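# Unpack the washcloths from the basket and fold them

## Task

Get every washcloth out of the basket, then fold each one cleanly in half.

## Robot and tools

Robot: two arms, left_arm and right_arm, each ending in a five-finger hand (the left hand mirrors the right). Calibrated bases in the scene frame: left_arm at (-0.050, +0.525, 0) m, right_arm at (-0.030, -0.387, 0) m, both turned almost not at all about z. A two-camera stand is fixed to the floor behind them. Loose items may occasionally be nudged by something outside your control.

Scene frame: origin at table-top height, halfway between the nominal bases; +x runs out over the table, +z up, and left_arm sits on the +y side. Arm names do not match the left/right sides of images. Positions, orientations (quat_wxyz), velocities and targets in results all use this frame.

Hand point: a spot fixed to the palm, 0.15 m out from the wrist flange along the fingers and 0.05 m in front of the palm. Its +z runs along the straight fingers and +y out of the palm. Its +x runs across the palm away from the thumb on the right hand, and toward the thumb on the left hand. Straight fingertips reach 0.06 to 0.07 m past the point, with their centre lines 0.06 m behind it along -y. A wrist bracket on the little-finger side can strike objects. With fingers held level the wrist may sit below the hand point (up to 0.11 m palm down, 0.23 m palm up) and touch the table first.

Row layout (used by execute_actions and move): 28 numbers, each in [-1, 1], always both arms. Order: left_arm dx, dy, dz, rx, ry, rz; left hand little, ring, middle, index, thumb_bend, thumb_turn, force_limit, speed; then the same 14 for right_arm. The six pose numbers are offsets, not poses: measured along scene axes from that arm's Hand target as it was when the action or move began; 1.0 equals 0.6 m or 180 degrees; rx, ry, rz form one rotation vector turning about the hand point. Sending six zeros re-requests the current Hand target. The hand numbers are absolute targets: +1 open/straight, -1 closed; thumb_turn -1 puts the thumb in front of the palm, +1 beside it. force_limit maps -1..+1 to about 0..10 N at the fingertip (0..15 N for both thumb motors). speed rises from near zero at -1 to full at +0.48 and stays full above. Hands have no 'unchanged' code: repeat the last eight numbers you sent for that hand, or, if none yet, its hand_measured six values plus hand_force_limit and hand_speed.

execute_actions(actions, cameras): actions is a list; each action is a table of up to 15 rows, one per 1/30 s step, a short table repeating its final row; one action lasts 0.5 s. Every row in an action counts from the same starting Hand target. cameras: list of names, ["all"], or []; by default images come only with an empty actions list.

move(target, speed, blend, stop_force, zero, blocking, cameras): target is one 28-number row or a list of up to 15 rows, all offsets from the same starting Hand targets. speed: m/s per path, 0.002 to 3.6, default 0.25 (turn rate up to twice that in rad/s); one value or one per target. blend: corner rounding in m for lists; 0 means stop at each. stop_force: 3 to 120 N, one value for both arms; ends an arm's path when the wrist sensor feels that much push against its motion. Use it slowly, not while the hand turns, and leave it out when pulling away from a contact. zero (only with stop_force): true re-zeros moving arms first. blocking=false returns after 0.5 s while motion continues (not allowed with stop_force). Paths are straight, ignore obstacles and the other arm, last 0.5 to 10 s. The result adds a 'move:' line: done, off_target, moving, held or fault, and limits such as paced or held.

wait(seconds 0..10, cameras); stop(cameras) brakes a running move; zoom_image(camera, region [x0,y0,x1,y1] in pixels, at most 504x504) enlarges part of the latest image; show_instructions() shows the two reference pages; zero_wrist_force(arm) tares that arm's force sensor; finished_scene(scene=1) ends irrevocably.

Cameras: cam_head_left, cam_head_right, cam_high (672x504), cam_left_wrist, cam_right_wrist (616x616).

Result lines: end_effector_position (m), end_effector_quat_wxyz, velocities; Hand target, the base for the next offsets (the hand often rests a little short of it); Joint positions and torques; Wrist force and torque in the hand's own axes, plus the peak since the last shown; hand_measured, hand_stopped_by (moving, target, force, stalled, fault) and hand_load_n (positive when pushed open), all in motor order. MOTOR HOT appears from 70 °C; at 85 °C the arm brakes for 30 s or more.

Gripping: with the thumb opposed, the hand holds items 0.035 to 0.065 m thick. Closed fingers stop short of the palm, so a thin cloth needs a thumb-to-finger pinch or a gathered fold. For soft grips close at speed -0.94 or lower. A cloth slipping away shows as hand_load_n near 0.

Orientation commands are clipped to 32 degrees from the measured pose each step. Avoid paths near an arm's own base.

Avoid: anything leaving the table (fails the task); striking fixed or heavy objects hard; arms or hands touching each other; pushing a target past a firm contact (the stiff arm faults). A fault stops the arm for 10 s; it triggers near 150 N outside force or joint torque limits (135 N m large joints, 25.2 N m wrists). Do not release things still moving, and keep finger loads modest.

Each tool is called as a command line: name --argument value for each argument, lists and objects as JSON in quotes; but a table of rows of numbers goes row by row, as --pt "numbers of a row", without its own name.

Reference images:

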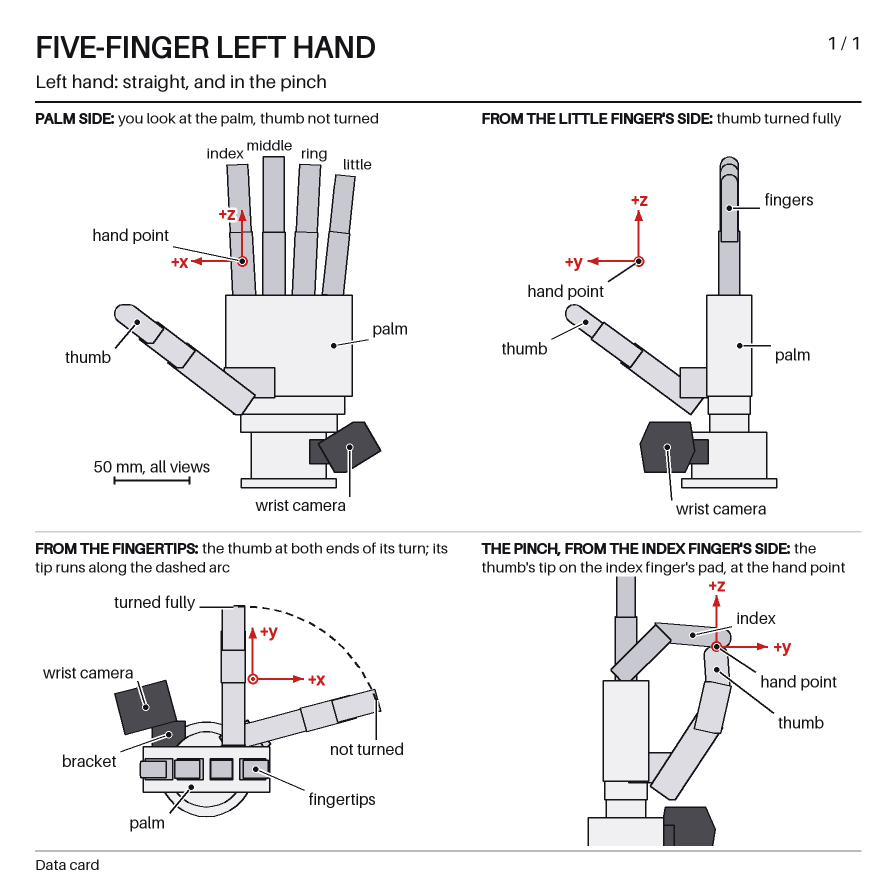

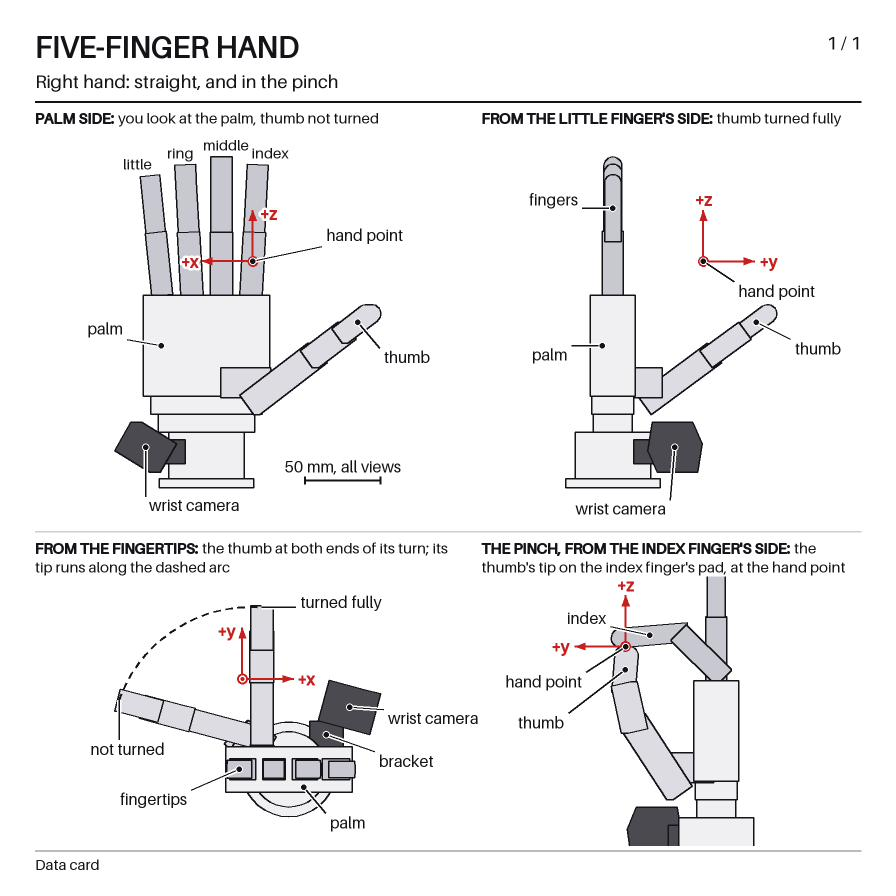

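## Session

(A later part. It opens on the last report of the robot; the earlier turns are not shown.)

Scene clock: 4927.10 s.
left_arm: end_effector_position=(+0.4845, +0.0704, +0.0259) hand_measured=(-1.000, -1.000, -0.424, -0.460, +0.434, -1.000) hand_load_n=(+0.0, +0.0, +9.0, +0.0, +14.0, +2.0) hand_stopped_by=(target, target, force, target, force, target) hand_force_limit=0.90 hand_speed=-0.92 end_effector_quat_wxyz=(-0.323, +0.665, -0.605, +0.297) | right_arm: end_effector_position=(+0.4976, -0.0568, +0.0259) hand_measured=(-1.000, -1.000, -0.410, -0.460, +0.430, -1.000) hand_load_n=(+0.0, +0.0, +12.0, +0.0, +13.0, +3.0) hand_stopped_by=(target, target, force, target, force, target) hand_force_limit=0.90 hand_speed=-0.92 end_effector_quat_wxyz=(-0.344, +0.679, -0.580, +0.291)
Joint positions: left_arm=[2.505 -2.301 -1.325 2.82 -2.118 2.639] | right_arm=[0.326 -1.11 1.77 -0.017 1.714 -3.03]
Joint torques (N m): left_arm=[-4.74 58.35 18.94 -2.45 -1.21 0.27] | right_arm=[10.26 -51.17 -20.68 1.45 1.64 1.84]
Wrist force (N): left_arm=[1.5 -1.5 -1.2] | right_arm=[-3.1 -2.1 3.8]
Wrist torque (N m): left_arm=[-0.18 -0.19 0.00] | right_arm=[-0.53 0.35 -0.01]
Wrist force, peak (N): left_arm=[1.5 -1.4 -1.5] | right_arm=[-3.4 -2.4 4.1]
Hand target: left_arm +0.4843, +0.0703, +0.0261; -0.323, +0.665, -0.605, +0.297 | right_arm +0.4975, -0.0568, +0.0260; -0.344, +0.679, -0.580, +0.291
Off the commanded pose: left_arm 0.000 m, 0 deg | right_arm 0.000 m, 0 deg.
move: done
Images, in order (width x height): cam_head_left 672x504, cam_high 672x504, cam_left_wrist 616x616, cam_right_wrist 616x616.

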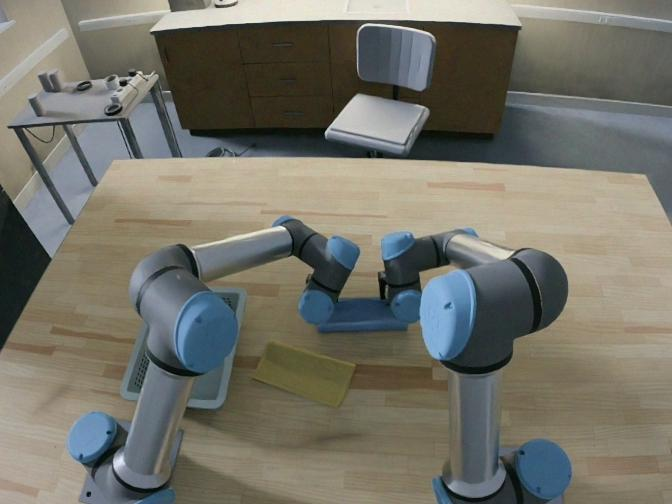

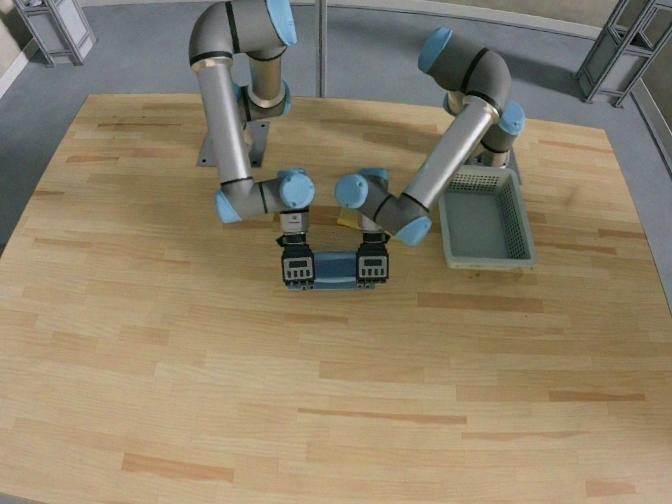

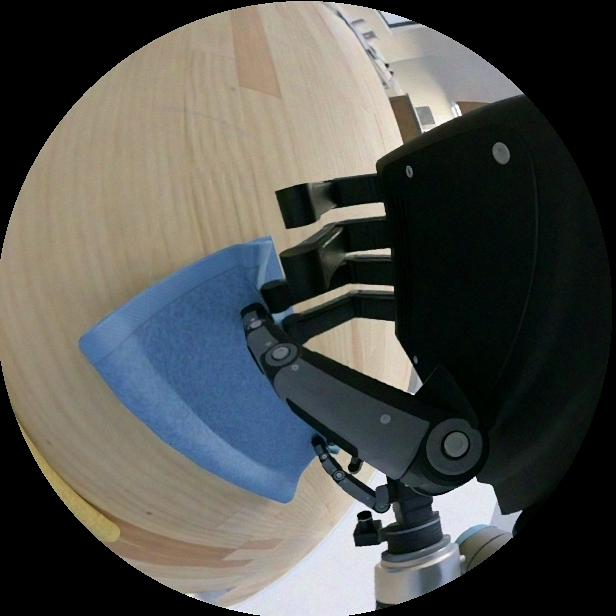

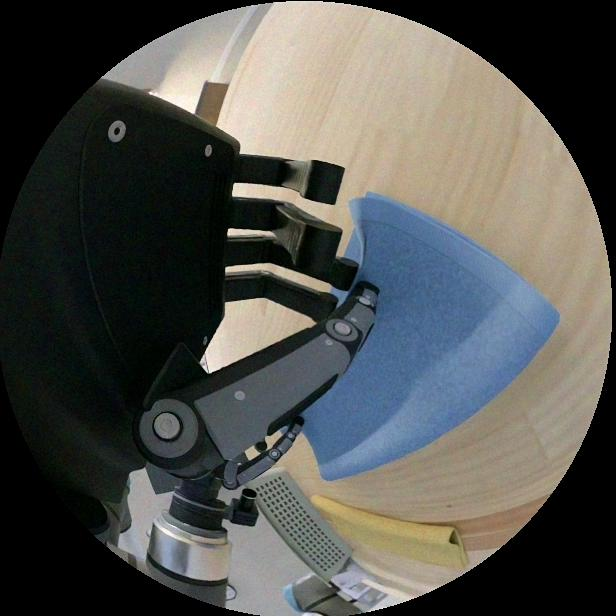

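move --pt "-0.0017 0 0.0567 0 0 0 -1 -1 -0.46 -0.46 0.32 -1 0.9 -0.92 -0.0133 -0.002 0.0567 0 0 0 -1 -1 -0.46 -0.46 0.32 -1 0.9 -0.92" --pt "0.0148 0.002 0.0233 0 0 0 -1 -1 -0.46 -0.46 0.32 -1 0.9 -0.92 0.0033 0.0005 0.0233 0 0 0 -1 -1 -0.46 -0.46 0.32 -1 0.9 -0.92" --speed 0.04 --cameras '["cam_high", "cam_right_wrist", "cam_left_wrist", "cam_head_left"]'

zoom_image --camera "cam_high" --region '[275, 240, 395, 300]'

zoom_image --camera "cam_right_wrist" --region '[270, 160, 490, 380]'

zoom_image --camera "cam_left_wrist" --region '[140, 190, 360, 410]'

Scene clock: 4947.90 s.
left_arm: end_effector_position=(+0.4933, +0.0716, +0.0399) hand_measured=(-1.000, -1.000, -0.424, -0.460, +0.434, -1.000) hand_load_n=(+0.0, +0.0, +9.0, +0.0, +14.0, +2.0) hand_stopped_by=(target, target, force, target, force, target) hand_force_limit=0.90 hand_speed=-0.92 end_effector_quat_wxyz=(-0.323, +0.665, -0.605, +0.296) end_effector_velocity=(-0.001, +0.001, +0.002) end_effector_angular_velocity=(+0.001, +0.003, +0.002) | right_arm: end_effector_position=(+0.4997, -0.0565, +0.0399) hand_measured=(-1.000, -1.000, -0.410, -0.460, +0.430, -1.000) hand_load_n=(+0.0, +0.0, +12.0, +0.0, +13.0, +3.0) hand_stopped_by=(target, target, force, target, force, target) hand_force_limit=0.90 hand_speed=-0.92 end_effector_quat_wxyz=(-0.344, +0.679, -0.580, +0.291)
Joint positions: left_arm=[2.516 -2.296 -1.294 2.789 -2.111 2.648] | right_arm=[0.325 -1.126 1.752 0.017 1.713 -3.031]
Joint velocities: left_arm=[0.001 0.004 -0.001 -0.006 0 -0.001] | right_arm=[within noise]
Joint torques (N m): left_arm=[-6.11 59.91 22.83 -2.57 -1.4 0.22] | right_arm=[-3.39 -49.99 -18.35 2.94 -0.47 -2.05]
Wrist force (N): left_arm=[1.6 -1.3 -1.2] | right_arm=[-2.9 -2.4 3.6]
Wrist torque (N m): left_arm=[-0.16 -0.20 0.01] | right_arm=[-0.55 0.36 -0.03]
Wrist force, peak (N): left_arm=[1.3 -1.6 -1.6] | right_arm=[-3.5 -2.1 4.0]
Hand target: left_arm +0.4932, +0.0715, +0.0401; -0.323, +0.665, -0.605, +0.297 | right_arm +0.4995, -0.0565, +0.0400; -0.344, +0.679, -0.580, +0.291
Off the commanded pose: left_arm 0.000 m, 0 deg | right_arm 0.000 m, 0 deg.
move: done
Images, in order (width x height): cam_head_left 672x504, cam_high 672x504, cam_left_wrist 616x616, cam_right_wrist 616x616.

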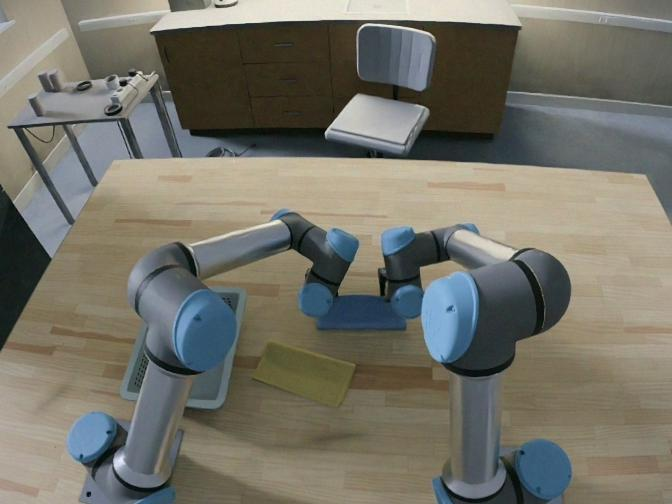

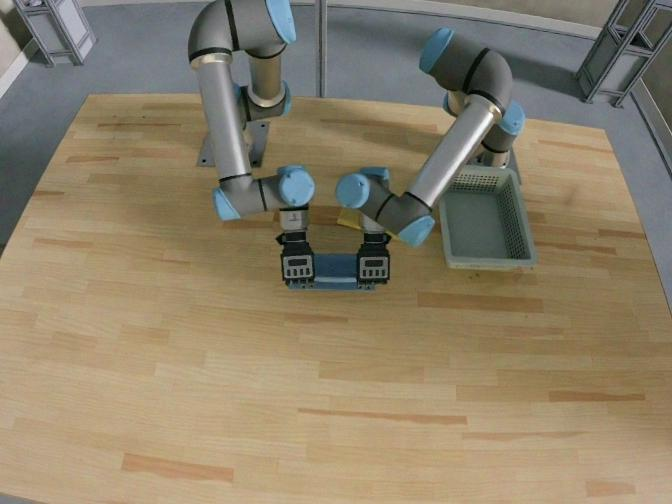

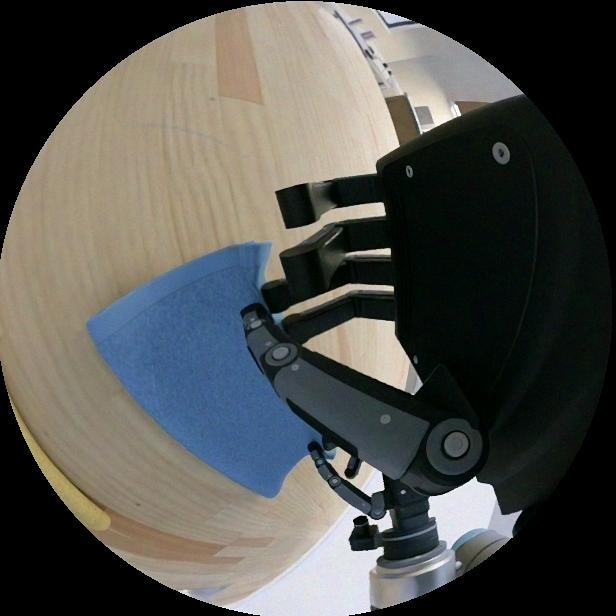

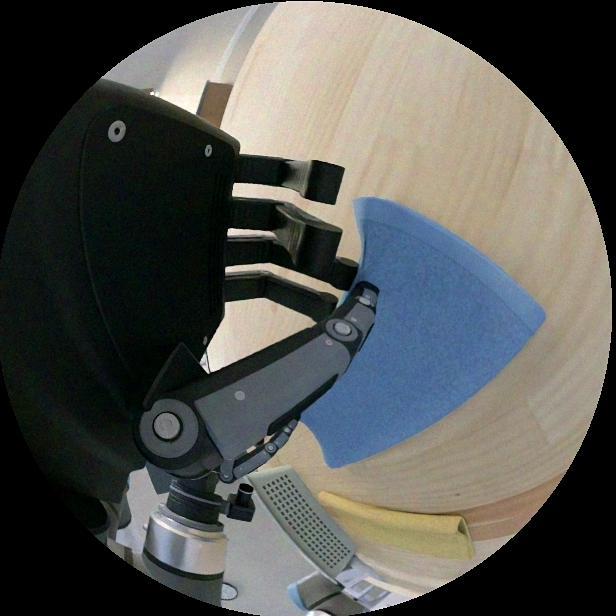

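Scaled by 4.200 from the camera's 672x504 image, which has a finer 960x720 frame.

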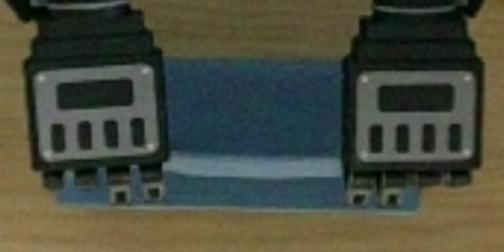

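Scaled by 2.291 from the camera's 616x616 image, which has a finer 880x880 frame.

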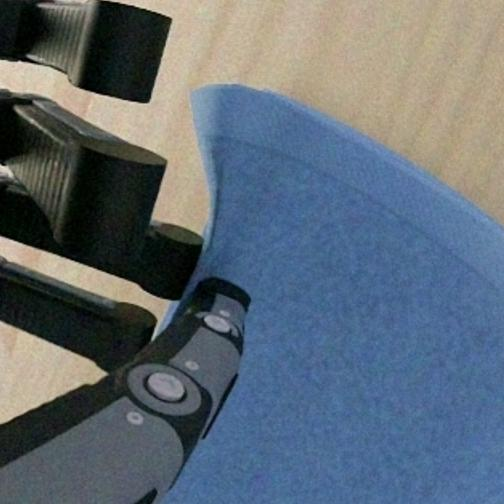

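Scaled by 2.291 from the camera's 616x616 image, which has a finer 880x880 frame.

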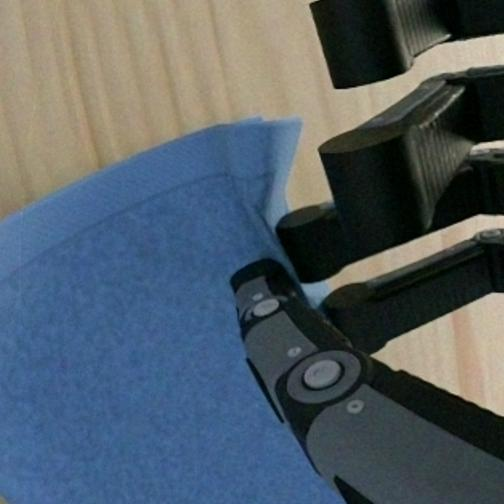

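zoom_image --camera "cam_left_wrist" --region '[225, 225, 345, 345]'

zoom_image --camera "cam_right_wrist" --region '[310, 180, 430, 300]'

Scaled by 4.200 from the camera's 616x616 image, which has a finer 880x880 frame.

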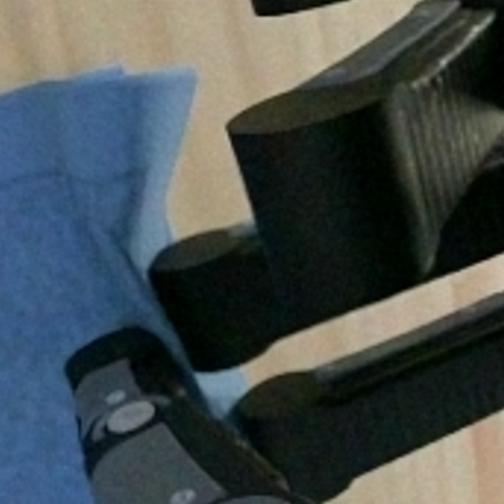

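Scaled by 4.200 from the camera's 616x616 image, which has a finer 880x880 frame.

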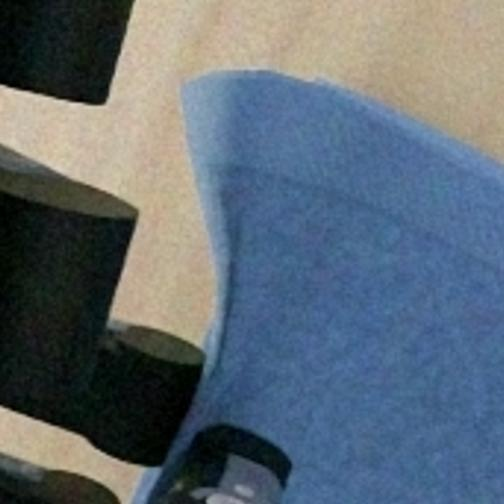

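move --pt "-0.045 -0.006 0.058 0 0 0 -1 -1 -0.46 -0.46 0.32 -1 0.9 -0.92 -0.045 -0.006 0.058 0 0 0 -1 -1 -0.46 -0.46 0.32 -1 0.9 -0.92" --pt "-0.0875 -0.0115 0.11 0 0 0 -1 -1 -0.46 -0.46 0.32 -1 0.9 -0.92 -0.0892 -0.0115 0.11 0 0 0 -1 -1 -0.46 -0.46 0.32 -1 0.9 -0.92" --speed 0.05 --blend '[0.01, 0]' --cameras '["cam_high", "cam_head_left"]'

zoom_image --camera "cam_high" --region '[275, 220, 395, 300]'

zoom_image --camera "cam_head_left" --region '[300, 260, 430, 355]'

Scene clock: 5010.87 s.
left_arm: end_effector_position=(+0.4406, +0.0645, +0.1062) hand_measured=(-1.000, -1.000, -0.424, -0.460, +0.434, -1.000) hand_load_n=(+0.0, +0.0, +9.0, +0.0, +14.0, +2.0) hand_stopped_by=(target, target, force, target, force, target) hand_force_limit=0.90 hand_speed=-0.92 end_effector_quat_wxyz=(-0.323, +0.665, -0.605, +0.297) | right_arm: end_effector_position=(+0.4458, -0.0634, +0.1059) hand_measured=(-1.000, -1.000, -0.410, -0.460, +0.430, -1.000) hand_load_n=(+0.0, +0.0, +11.5, +0.0, +13.0, +3.0) hand_stopped_by=(target, target, force, target, force, target) hand_force_limit=0.90 hand_speed=-0.92 end_effector_quat_wxyz=(-0.344, +0.679, -0.580, +0.291) end_effector_velocity=(+0.002, +0.000, -0.001) end_effector_angular_velocity=(+0.001, -0.001, -0.001)
Joint positions: left_arm=[2.448 -2.176 -1.324 2.667 -2.158 2.589] | right_arm=[0.354 -1.311 1.819 0.138 1.736 -3.013]
Joint velocities: left_arm=[within noise] | right_arm=[-0.001 0.004 -0.001 -0.005 0 0]
Joint torques (N m): left_arm=[13.09 30.72 20.08 0.74 0.78 2.2] | right_arm=[-5.42 -19.6 -30.28 -2.3 -0.62 -0.01]
Wrist force (N): left_arm=[1.6 -1.0 -1.0] | right_arm=[-2.9 -1.9 4.0]
Wrist torque (N m): left_arm=[-0.11 -0.24 0.05] | right_arm=[-0.52 0.36 -0.18]
Wrist force, peak (N): left_arm=[1.9 -1.1 -1.8] | right_arm=[-3.4 -2.1 4.2]
Hand target: left_arm +0.4407, +0.0646, +0.1061; -0.323, +0.665, -0.605, +0.297 | right_arm +0.4460, -0.0634, +0.1060; -0.344, +0.679, -0.580, +0.291
Off the commanded pose: left_arm 0.000 m, 0 deg | right_arm 0.000 m, 0 deg.
move: done
Images, in order (width x height): cam_head_left 672x504, cam_high 672x504.

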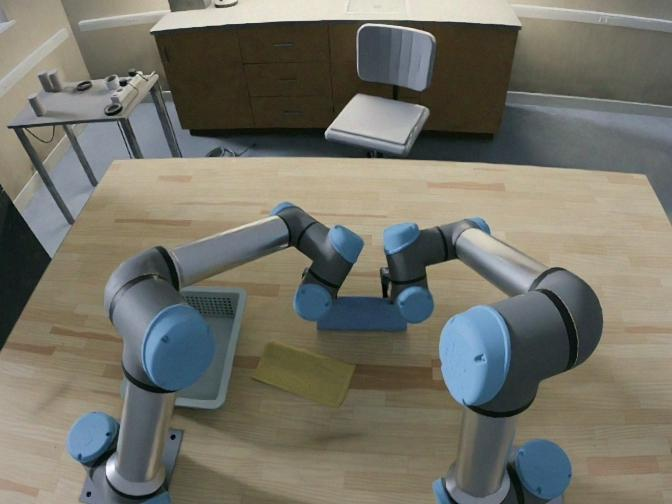

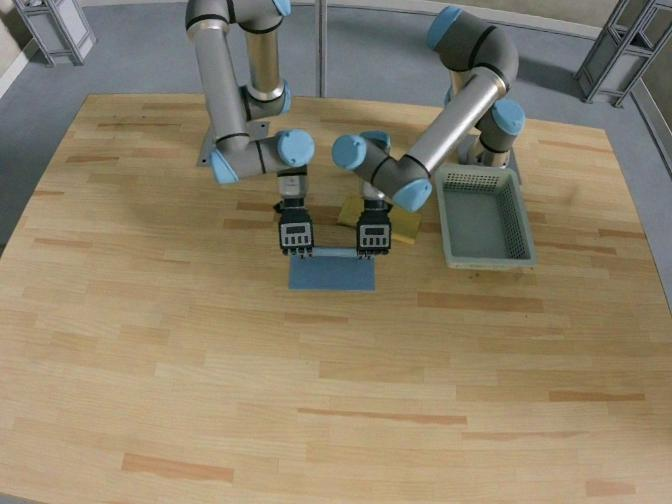

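Scaled by 4.200 from the camera's 672x504 image, which has a finer 960x720 frame.

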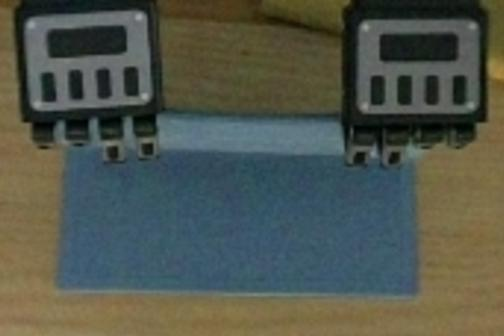

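Scaled by 3.877 from the camera's 672x504 image, which has a finer 960x720 frame.

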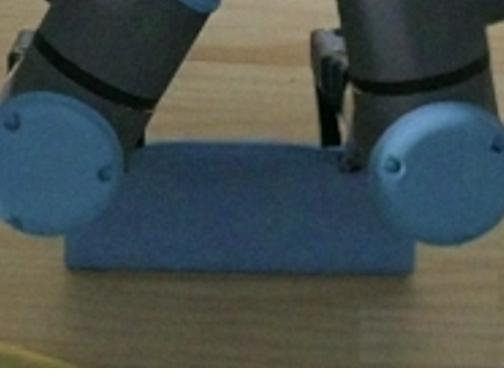

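move --pt "0.0195 0.0032 -0.0183 0 0 0 -1 -1 -0.46 -0.46 0.32 -1 0.9 -0.92 0.024 0.0032 -0.0183 0 0 0 -1 -1 -0.46 -0.46 0.32 -1 0.9 -0.92" --pt "0.0525 0.0075 -0.0633 0 0 0 -1 -1 -0.46 -0.46 0.32 -1 0.9 -0.92 0.057 0.0075 -0.0633 0 0 0 -1 -1 -0.46 -0.46 0.32 -1 0.9 -0.92" --pt "0.069 0.0097 -0.0967 0 0 0 -1 -1 -0.46 -0.46 0.32 -1 0.9 -0.92 0.0735 0.0097 -0.0967 0 0 0 -1 -1 -0.46 -0.46 0.32 -1 0.9 -0.92" --speed 0.03 --blend '[0.005, 0.005, 0]' --cameras '["cam_high", "cam_head_left", "cam_left_wrist", "cam_right_wrist"]'

zoom_image --camera "cam_high" --region '[275, 240, 395, 300]'

zoom_image --camera "cam_head_left" --region '[300, 260, 430, 355]'

zoom_image --camera "cam_left_wrist" --region '[225, 215, 345, 335]'

zoom_image --camera "cam_right_wrist" --region '[310, 180, 430, 300]'

Scene clock: 5025.83 s.
left_arm: end_effector_position=(+0.4822, +0.0705, +0.0478) hand_measured=(-1.000, -1.000, -0.424, -0.460, +0.434, -1.000) hand_load_n=(+0.0, +0.0, +9.0, +0.0, +14.0, +2.0) hand_stopped_by=(target, target, force, target, force, target) hand_force_limit=0.90 hand_speed=-0.92 end_effector_quat_wxyz=(-0.323, +0.665, -0.605, +0.296) end_effector_velocity=(+0.000, +0.002, +0.002) end_effector_angular_velocity=(+0.002, +0.001, +0.001) | right_arm: end_effector_position=(+0.4902, -0.0576, +0.0478) hand_measured=(-1.000, -1.000, -0.410, -0.460, +0.430, -1.000) hand_load_n=(+0.0, +0.0, +11.5, +0.0, +13.5, +3.0) hand_stopped_by=(target, target, force, target, force, target) hand_force_limit=0.90 hand_speed=-0.92 end_effector_quat_wxyz=(-0.344, +0.679, -0.580, +0.291)
Joint positions: left_arm=[2.503 -2.274 -1.311 2.778 -2.12 2.637] | right_arm=[0.33 -1.154 1.77 0.027 1.717 -3.028]
Joint velocities: left_arm=[0.002 0.004 0.001 -0.005 0.001 0.002] | right_arm=[within noise]
Joint torques (N m): left_arm=[-1.64 59.84 25.39 -2.51 -0.94 0.58] | right_arm=[-5.99 -50.92 -22.83 2.26 -0.9 -1.84]
Wrist force (N): left_arm=[1.5 -1.2 -1.0] | right_arm=[-3.2 -2.4 3.6]
Wrist torque (N m): left_arm=[-0.16 -0.19 -0.01] | right_arm=[-0.56 0.39 -0.05]
Wrist force, peak (N): left_arm=[2.0 -1.3 -1.4] | right_arm=[-3.4 -2.3 3.9]
Hand target: left_arm +0.4821, +0.0704, +0.0481; -0.323, +0.665, -0.605, +0.297 | right_arm +0.4901, -0.0576, +0.0479; -0.344, +0.679, -0.580, +0.291
Off the commanded pose: left_arm 0.000 m, 0 deg | right_arm 0.000 m, 0 deg.
move: done
Images, in order (width x height): cam_head_left 672x504, cam_high 672x504, cam_left_wrist 616x616, cam_right_wrist 616x616.

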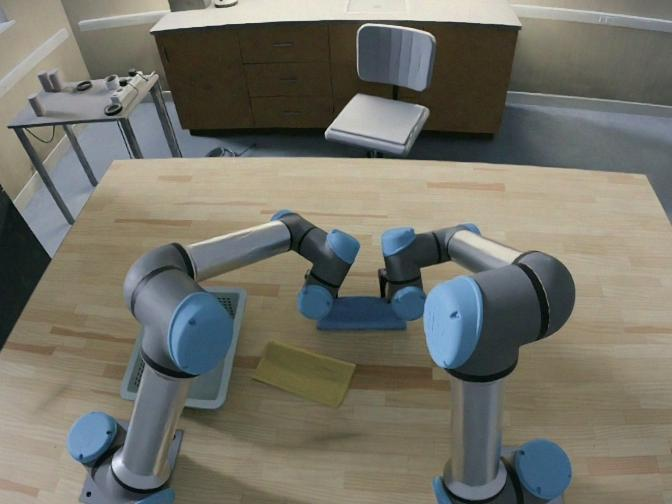

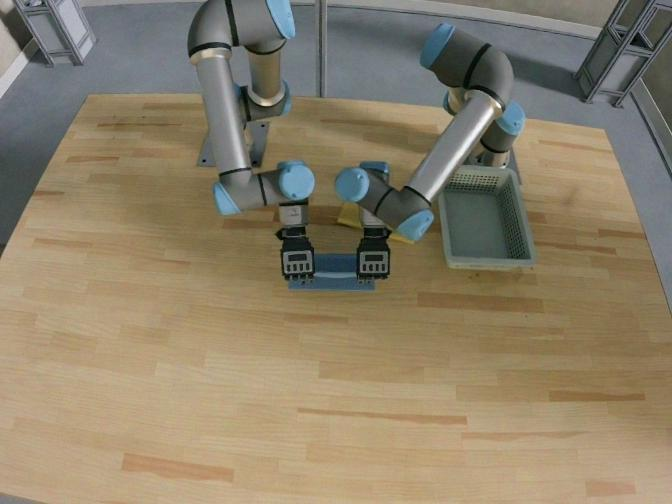

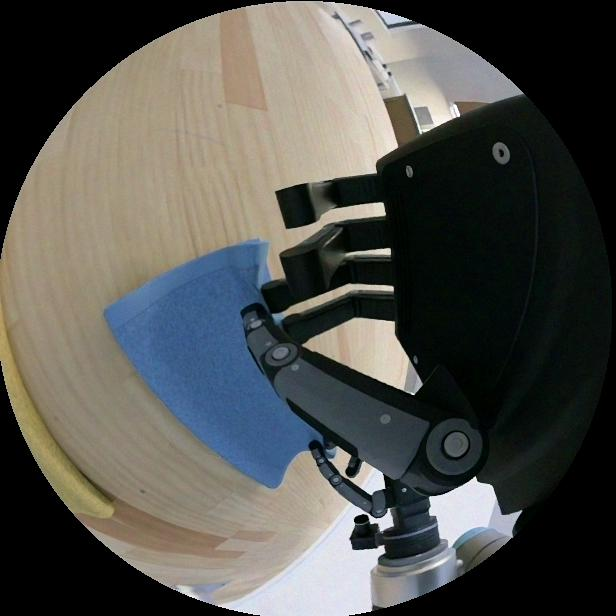

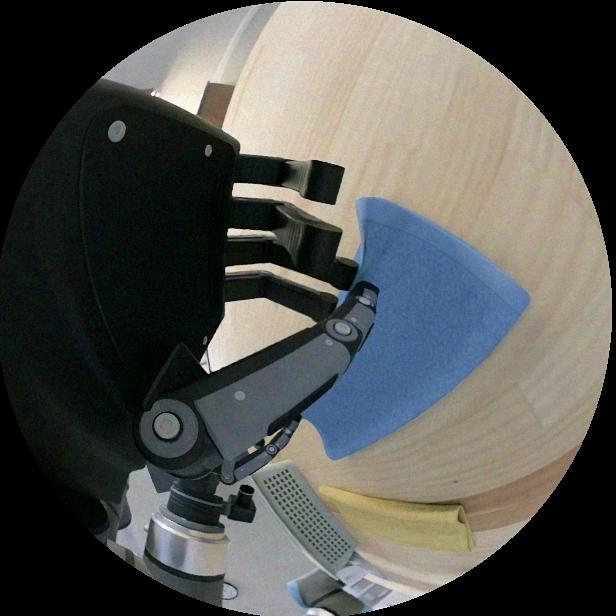

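Scaled by 4.200 from the camera's 672x504 image, which has a finer 960x720 frame.

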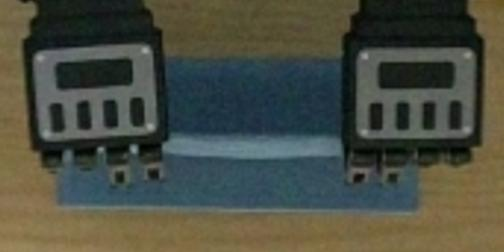

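Scaled by 3.877 from the camera's 672x504 image, which has a finer 960x720 frame.

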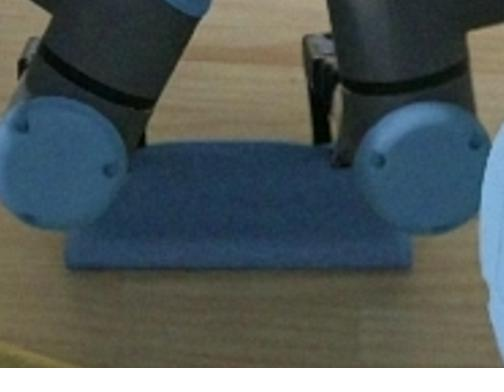

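Scaled by 4.200 from the camera's 616x616 image, which has a finer 880x880 frame.

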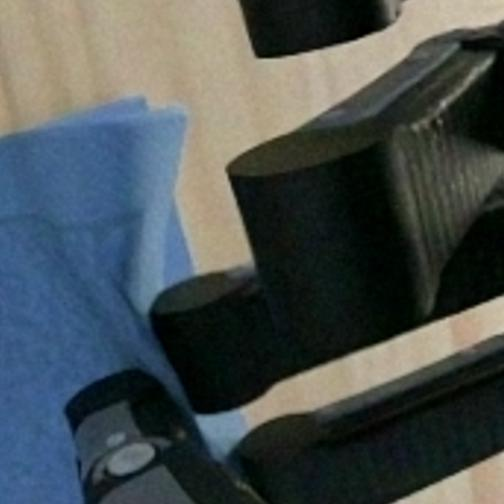

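Scaled by 4.200 from the camera's 616x616 image, which has a finer 880x880 frame.

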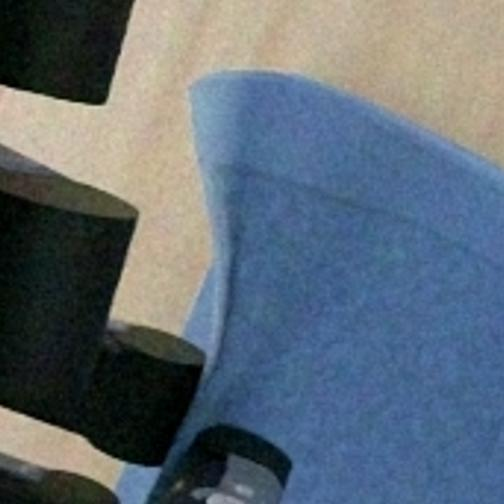

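move --target '[0.005, 0.0005, -0.0233, 0, 0, 0, -1, -1, -0.46, -0.46, 0.32, -1, 0.9, -0.92, 0.0067, 0.0009, -0.0233, 0, 0, 0, -1, -1, -0.46, -0.46, 0.32, -1, 0.9, -0.92]' --speed 0.02 --cameras '["cam_high", "cam_head_left", "cam_left_wrist", "cam_right_wrist"]'

zoom_image --camera "cam_high" --region '[275, 240, 395, 300]'

zoom_image --camera "cam_left_wrist" --region '[225, 215, 345, 335]'

zoom_image --camera "cam_right_wrist" --region '[310, 180, 430, 300]'

Scene clock: 5036.83 s.
left_arm: end_effector_position=(+0.4851, +0.0708, +0.0339) hand_measured=(-1.000, -1.000, -0.424, -0.460, +0.434, -1.000) hand_load_n=(+0.0, +0.0, +9.0, +0.0, +14.0, +2.5) hand_stopped_by=(target, target, force, target, force, target) hand_force_limit=0.90 hand_speed=-0.92 end_effector_quat_wxyz=(-0.323, +0.665, -0.605, +0.296) | right_arm: end_effector_position=(+0.4942, -0.0571, +0.0338) hand_measured=(-1.000, -1.000, -0.410, -0.460, +0.430, -1.000) hand_load_n=(+0.0, +0.0, +11.5, +0.0, +13.5, +3.0) hand_stopped_by=(target, target, force, target, force, target) hand_force_limit=0.90 hand_speed=-0.92 end_effector_quat_wxyz=(-0.344, +0.679, -0.580, +0.291)
Joint positions: left_arm=[2.507 -2.293 -1.318 2.805 -2.118 2.64] | right_arm=[0.328 -1.127 1.773 -0.002 1.715 -3.029]
Joint torques (N m): left_arm=[9.13 57.52 17.58 -2.62 0.08 2.05] | right_arm=[-8.61 -49.83 -8.02 2.05 -1.23 -2.34]
Wrist force (N): left_arm=[1.5 -1.4 -1.3] | right_arm=[-3.4 -2.4 3.8]
Wrist torque (N m): left_arm=[-0.16 -0.21 0.01] | right_arm=[-0.55 0.42 -0.06]
Wrist force, peak (N): left_arm=[1.5 -1.6 -1.5] | right_arm=[-3.2 -2.5 4.0]
Hand target: left_arm +0.4851, +0.0707, +0.0341; -0.323, +0.665, -0.605, +0.297 | right_arm +0.4941, -0.0571, +0.0340; -0.344, +0.679, -0.580, +0.291
Off the commanded pose: left_arm 0.000 m, 0 deg | right_arm 0.000 m, 0 deg.
move: done
Images, in order (width x height): cam_head_left 672x504, cam_high 672x504, cam_left_wrist 616x616, cam_right_wrist 616x616.

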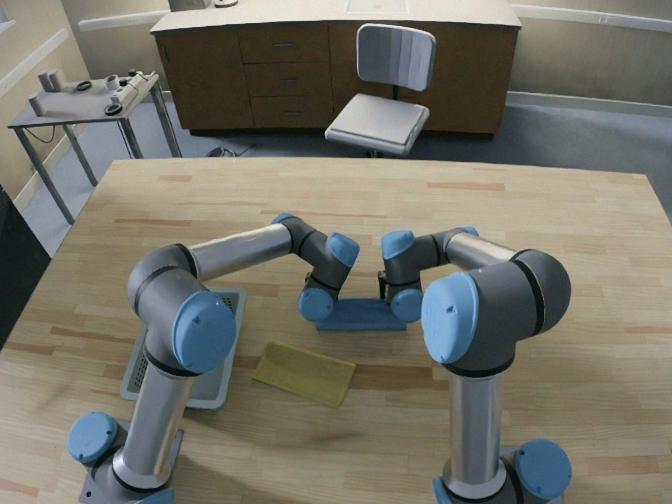

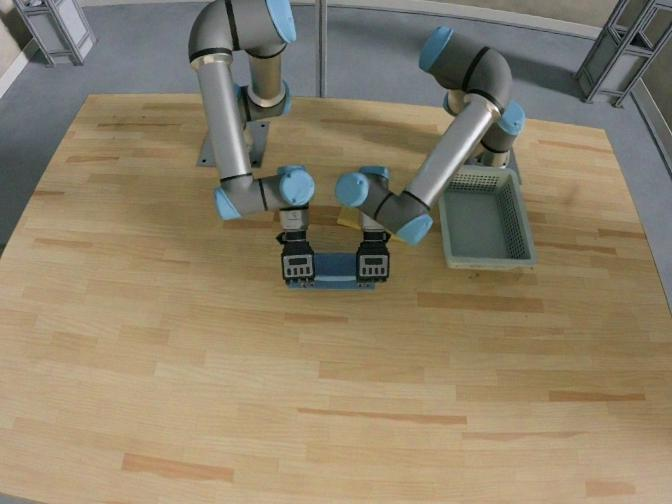

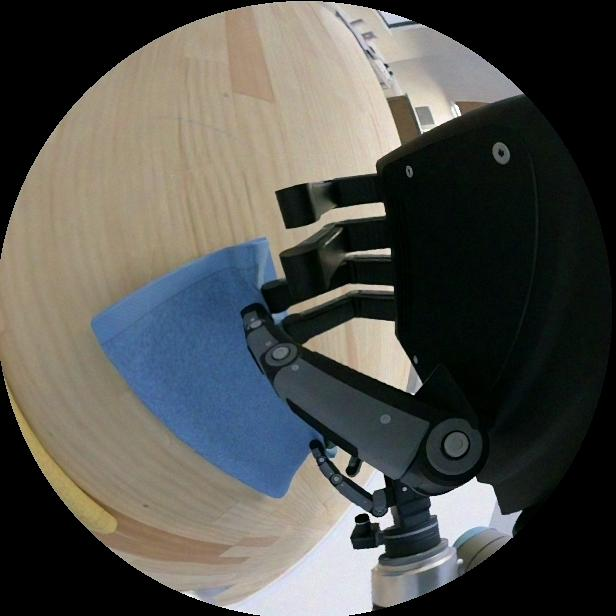

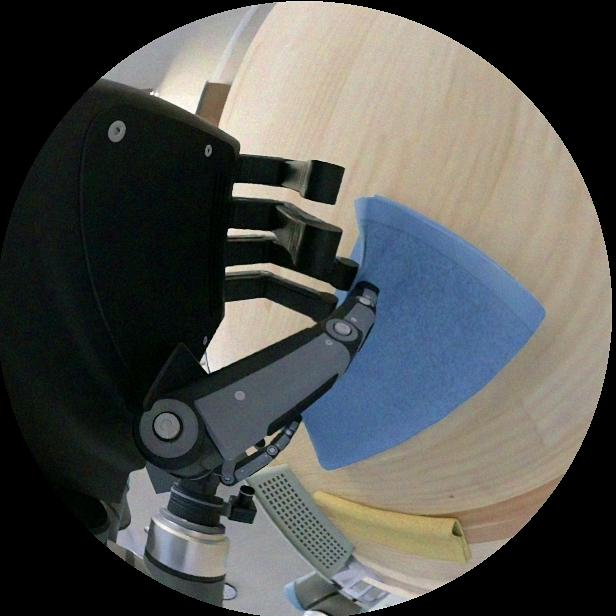

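Scaled by 4.200 from the camera's 672x504 image, which has a finer 960x720 frame.

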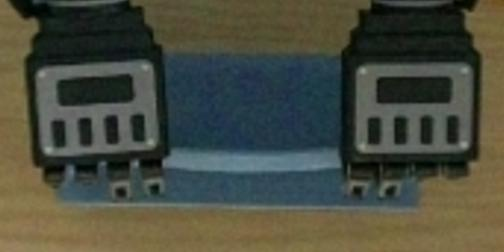

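Scaled by 4.200 from the camera's 616x616 image, which has a finer 880x880 frame.

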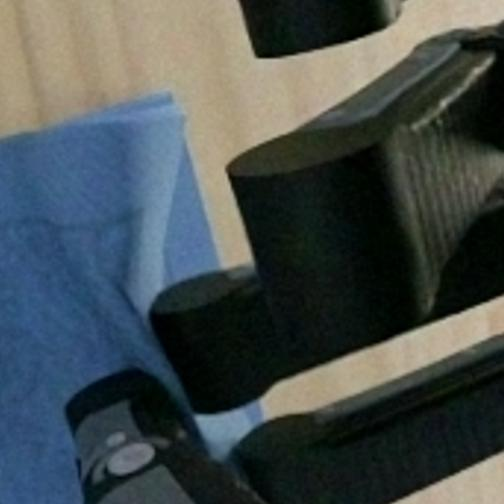

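Scaled by 4.200 from the camera's 616x616 image, which has a finer 880x880 frame.

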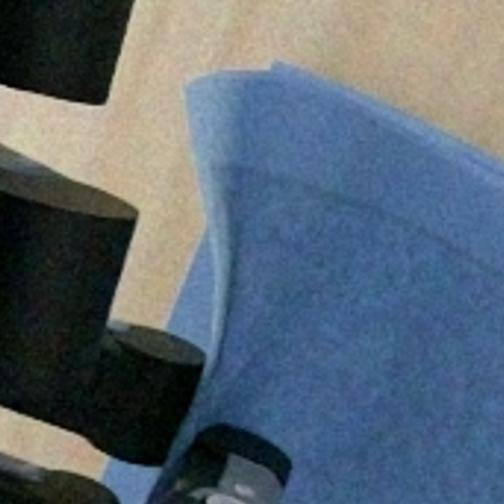

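move --pt "0.0124 0.0016 0.0 0 0 0 -1 -1 -0.46 -0.46 0.32 -1 0.9 -0.92 0.0083 0.0011 0.0 0 0 0 -1 -1 -0.46 -0.46 0.32 -1 0.9 -0.92" --pt "0.0124 0.0016 -0.015 0 0 0 -1 -1 -0.46 -0.46 0.32 -1 0.9 -0.92 0.0083 0.0011 -0.015 0 0 0 -1 -1 -0.46 -0.46 0.32 -1 0.9 -0.92" --speed 0.02 --blend '[0.003, 0]' --cameras '["cam_high", "cam_head_left", "cam_left_wrist", "cam_right_wrist"]'

zoom_image --camera "cam_high" --region '[275, 240, 395, 300]'

zoom_image --camera "cam_left_wrist" --region '[140, 190, 360, 410]'

zoom_image --camera "cam_right_wrist" --region '[270, 160, 490, 380]'

Scene clock: 5077.10 s.
left_arm: end_effector_position=(+0.4926, +0.0717, +0.0248) hand_measured=(-1.000, -1.000, -0.424, -0.460, +0.434, -1.000) hand_load_n=(+0.0, +0.0, +9.0, +0.0, +14.0, +2.0) hand_stopped_by=(target, target, force, target, force, target) hand_force_limit=0.90 hand_speed=-0.92 end_effector_quat_wxyz=(-0.323, +0.665, -0.605, +0.296) | right_arm: end_effector_position=(+0.4991, -0.0564, +0.0247) hand_measured=(-1.000, -1.000, -0.410, -0.460, +0.430, -1.000) hand_load_n=(+0.0, +0.0, +12.0, +0.0, +13.0, +2.5) hand_stopped_by=(target, target, force, target, force, target) hand_force_limit=0.90 hand_speed=-0.92 end_effector_quat_wxyz=(-0.344, +0.679, -0.580, +0.291) end_effector_velocity=(-0.001, +0.000, +0.000) end_effector_angular_velocity=(-0.001, +0.004, +0.001)
Joint positions: left_arm=[2.516 -2.311 -1.31 2.819 -2.111 2.648] | right_arm=[0.325 -1.105 1.767 -0.018 1.713 -3.03]
Joint velocities: left_arm=[within noise] | right_arm=[0 -0.001 0 0.005 -0.001 0]
Joint torques (N m): left_arm=[2.19 56.07 22.83 -2.68 -1.5 0.18] | right_arm=[-9.35 -47.01 -18.33 1.88 -1.07 -2.1]
Wrist force (N): left_arm=[1.6 -1.5 -1.1] | right_arm=[-3.1 -2.4 3.9]
Wrist torque (N m): left_arm=[-0.18 -0.21 0.03] | right_arm=[-0.58 0.36 -0.02]
Wrist force, peak (N): left_arm=[1.5 -1.3 -1.5] | right_arm=[-3.5 -2.6 3.7]
Hand target: left_arm +0.4926, +0.0717, +0.0251; -0.323, +0.665, -0.605, +0.297 | right_arm +0.4991, -0.0564, +0.0250; -0.344, +0.679, -0.580, +0.291
Off the commanded pose: left_arm 0.000 m, 0 deg | right_arm 0.000 m, 0 deg.
move: done
Images, in order (width x height): cam_head_left 672x504, cam_high 672x504, cam_left_wrist 616x616, cam_right_wrist 616x616.

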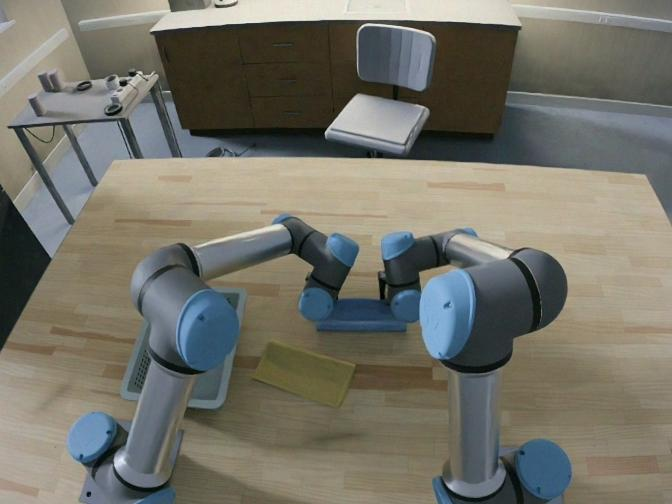

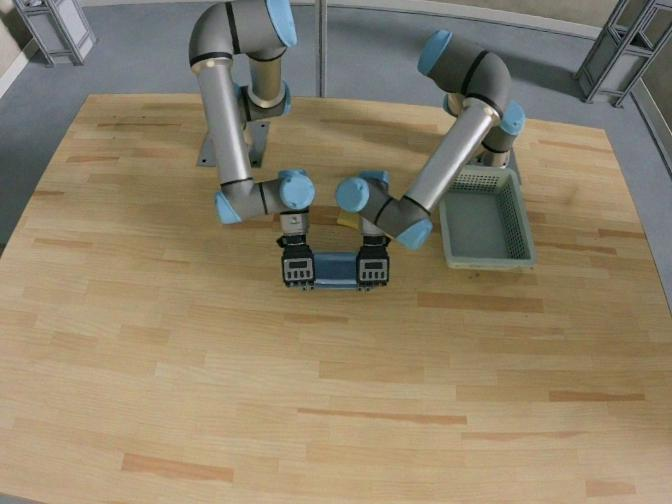

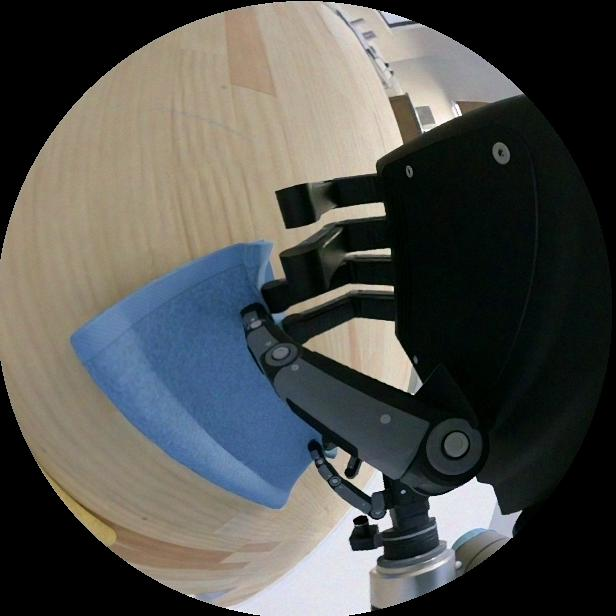

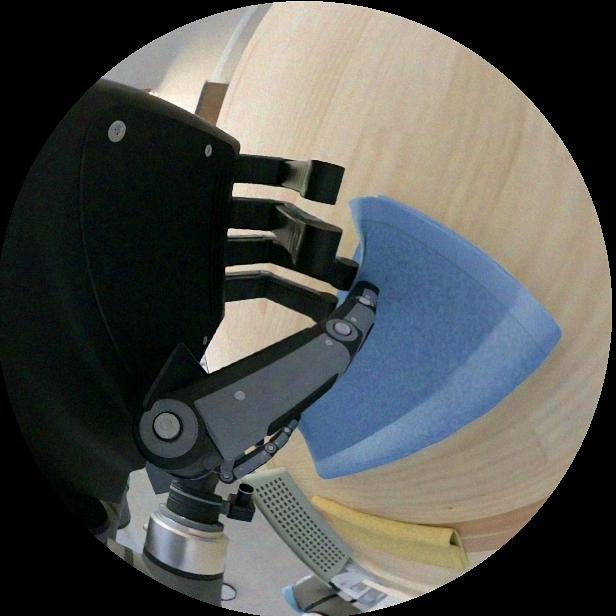

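Scaled by 4.200 from the camera's 672x504 image, which has a finer 960x720 frame.

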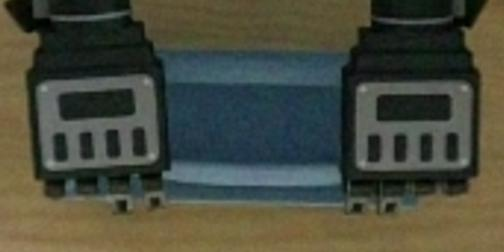

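Scaled by 2.291 from the camera's 616x616 image, which has a finer 880x880 frame.

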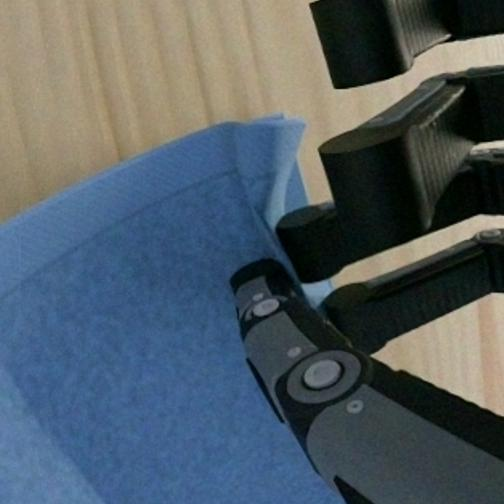

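Scaled by 2.291 from the camera's 616x616 image, which has a finer 880x880 frame.

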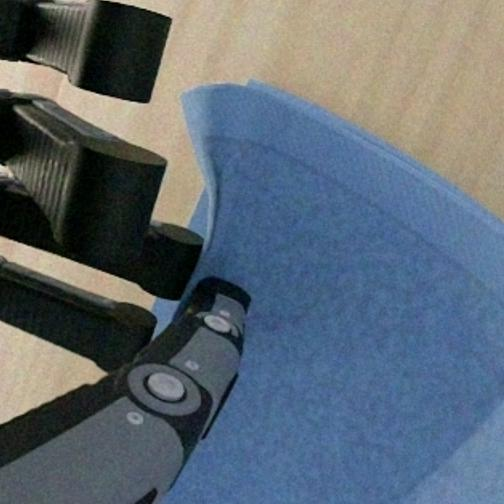

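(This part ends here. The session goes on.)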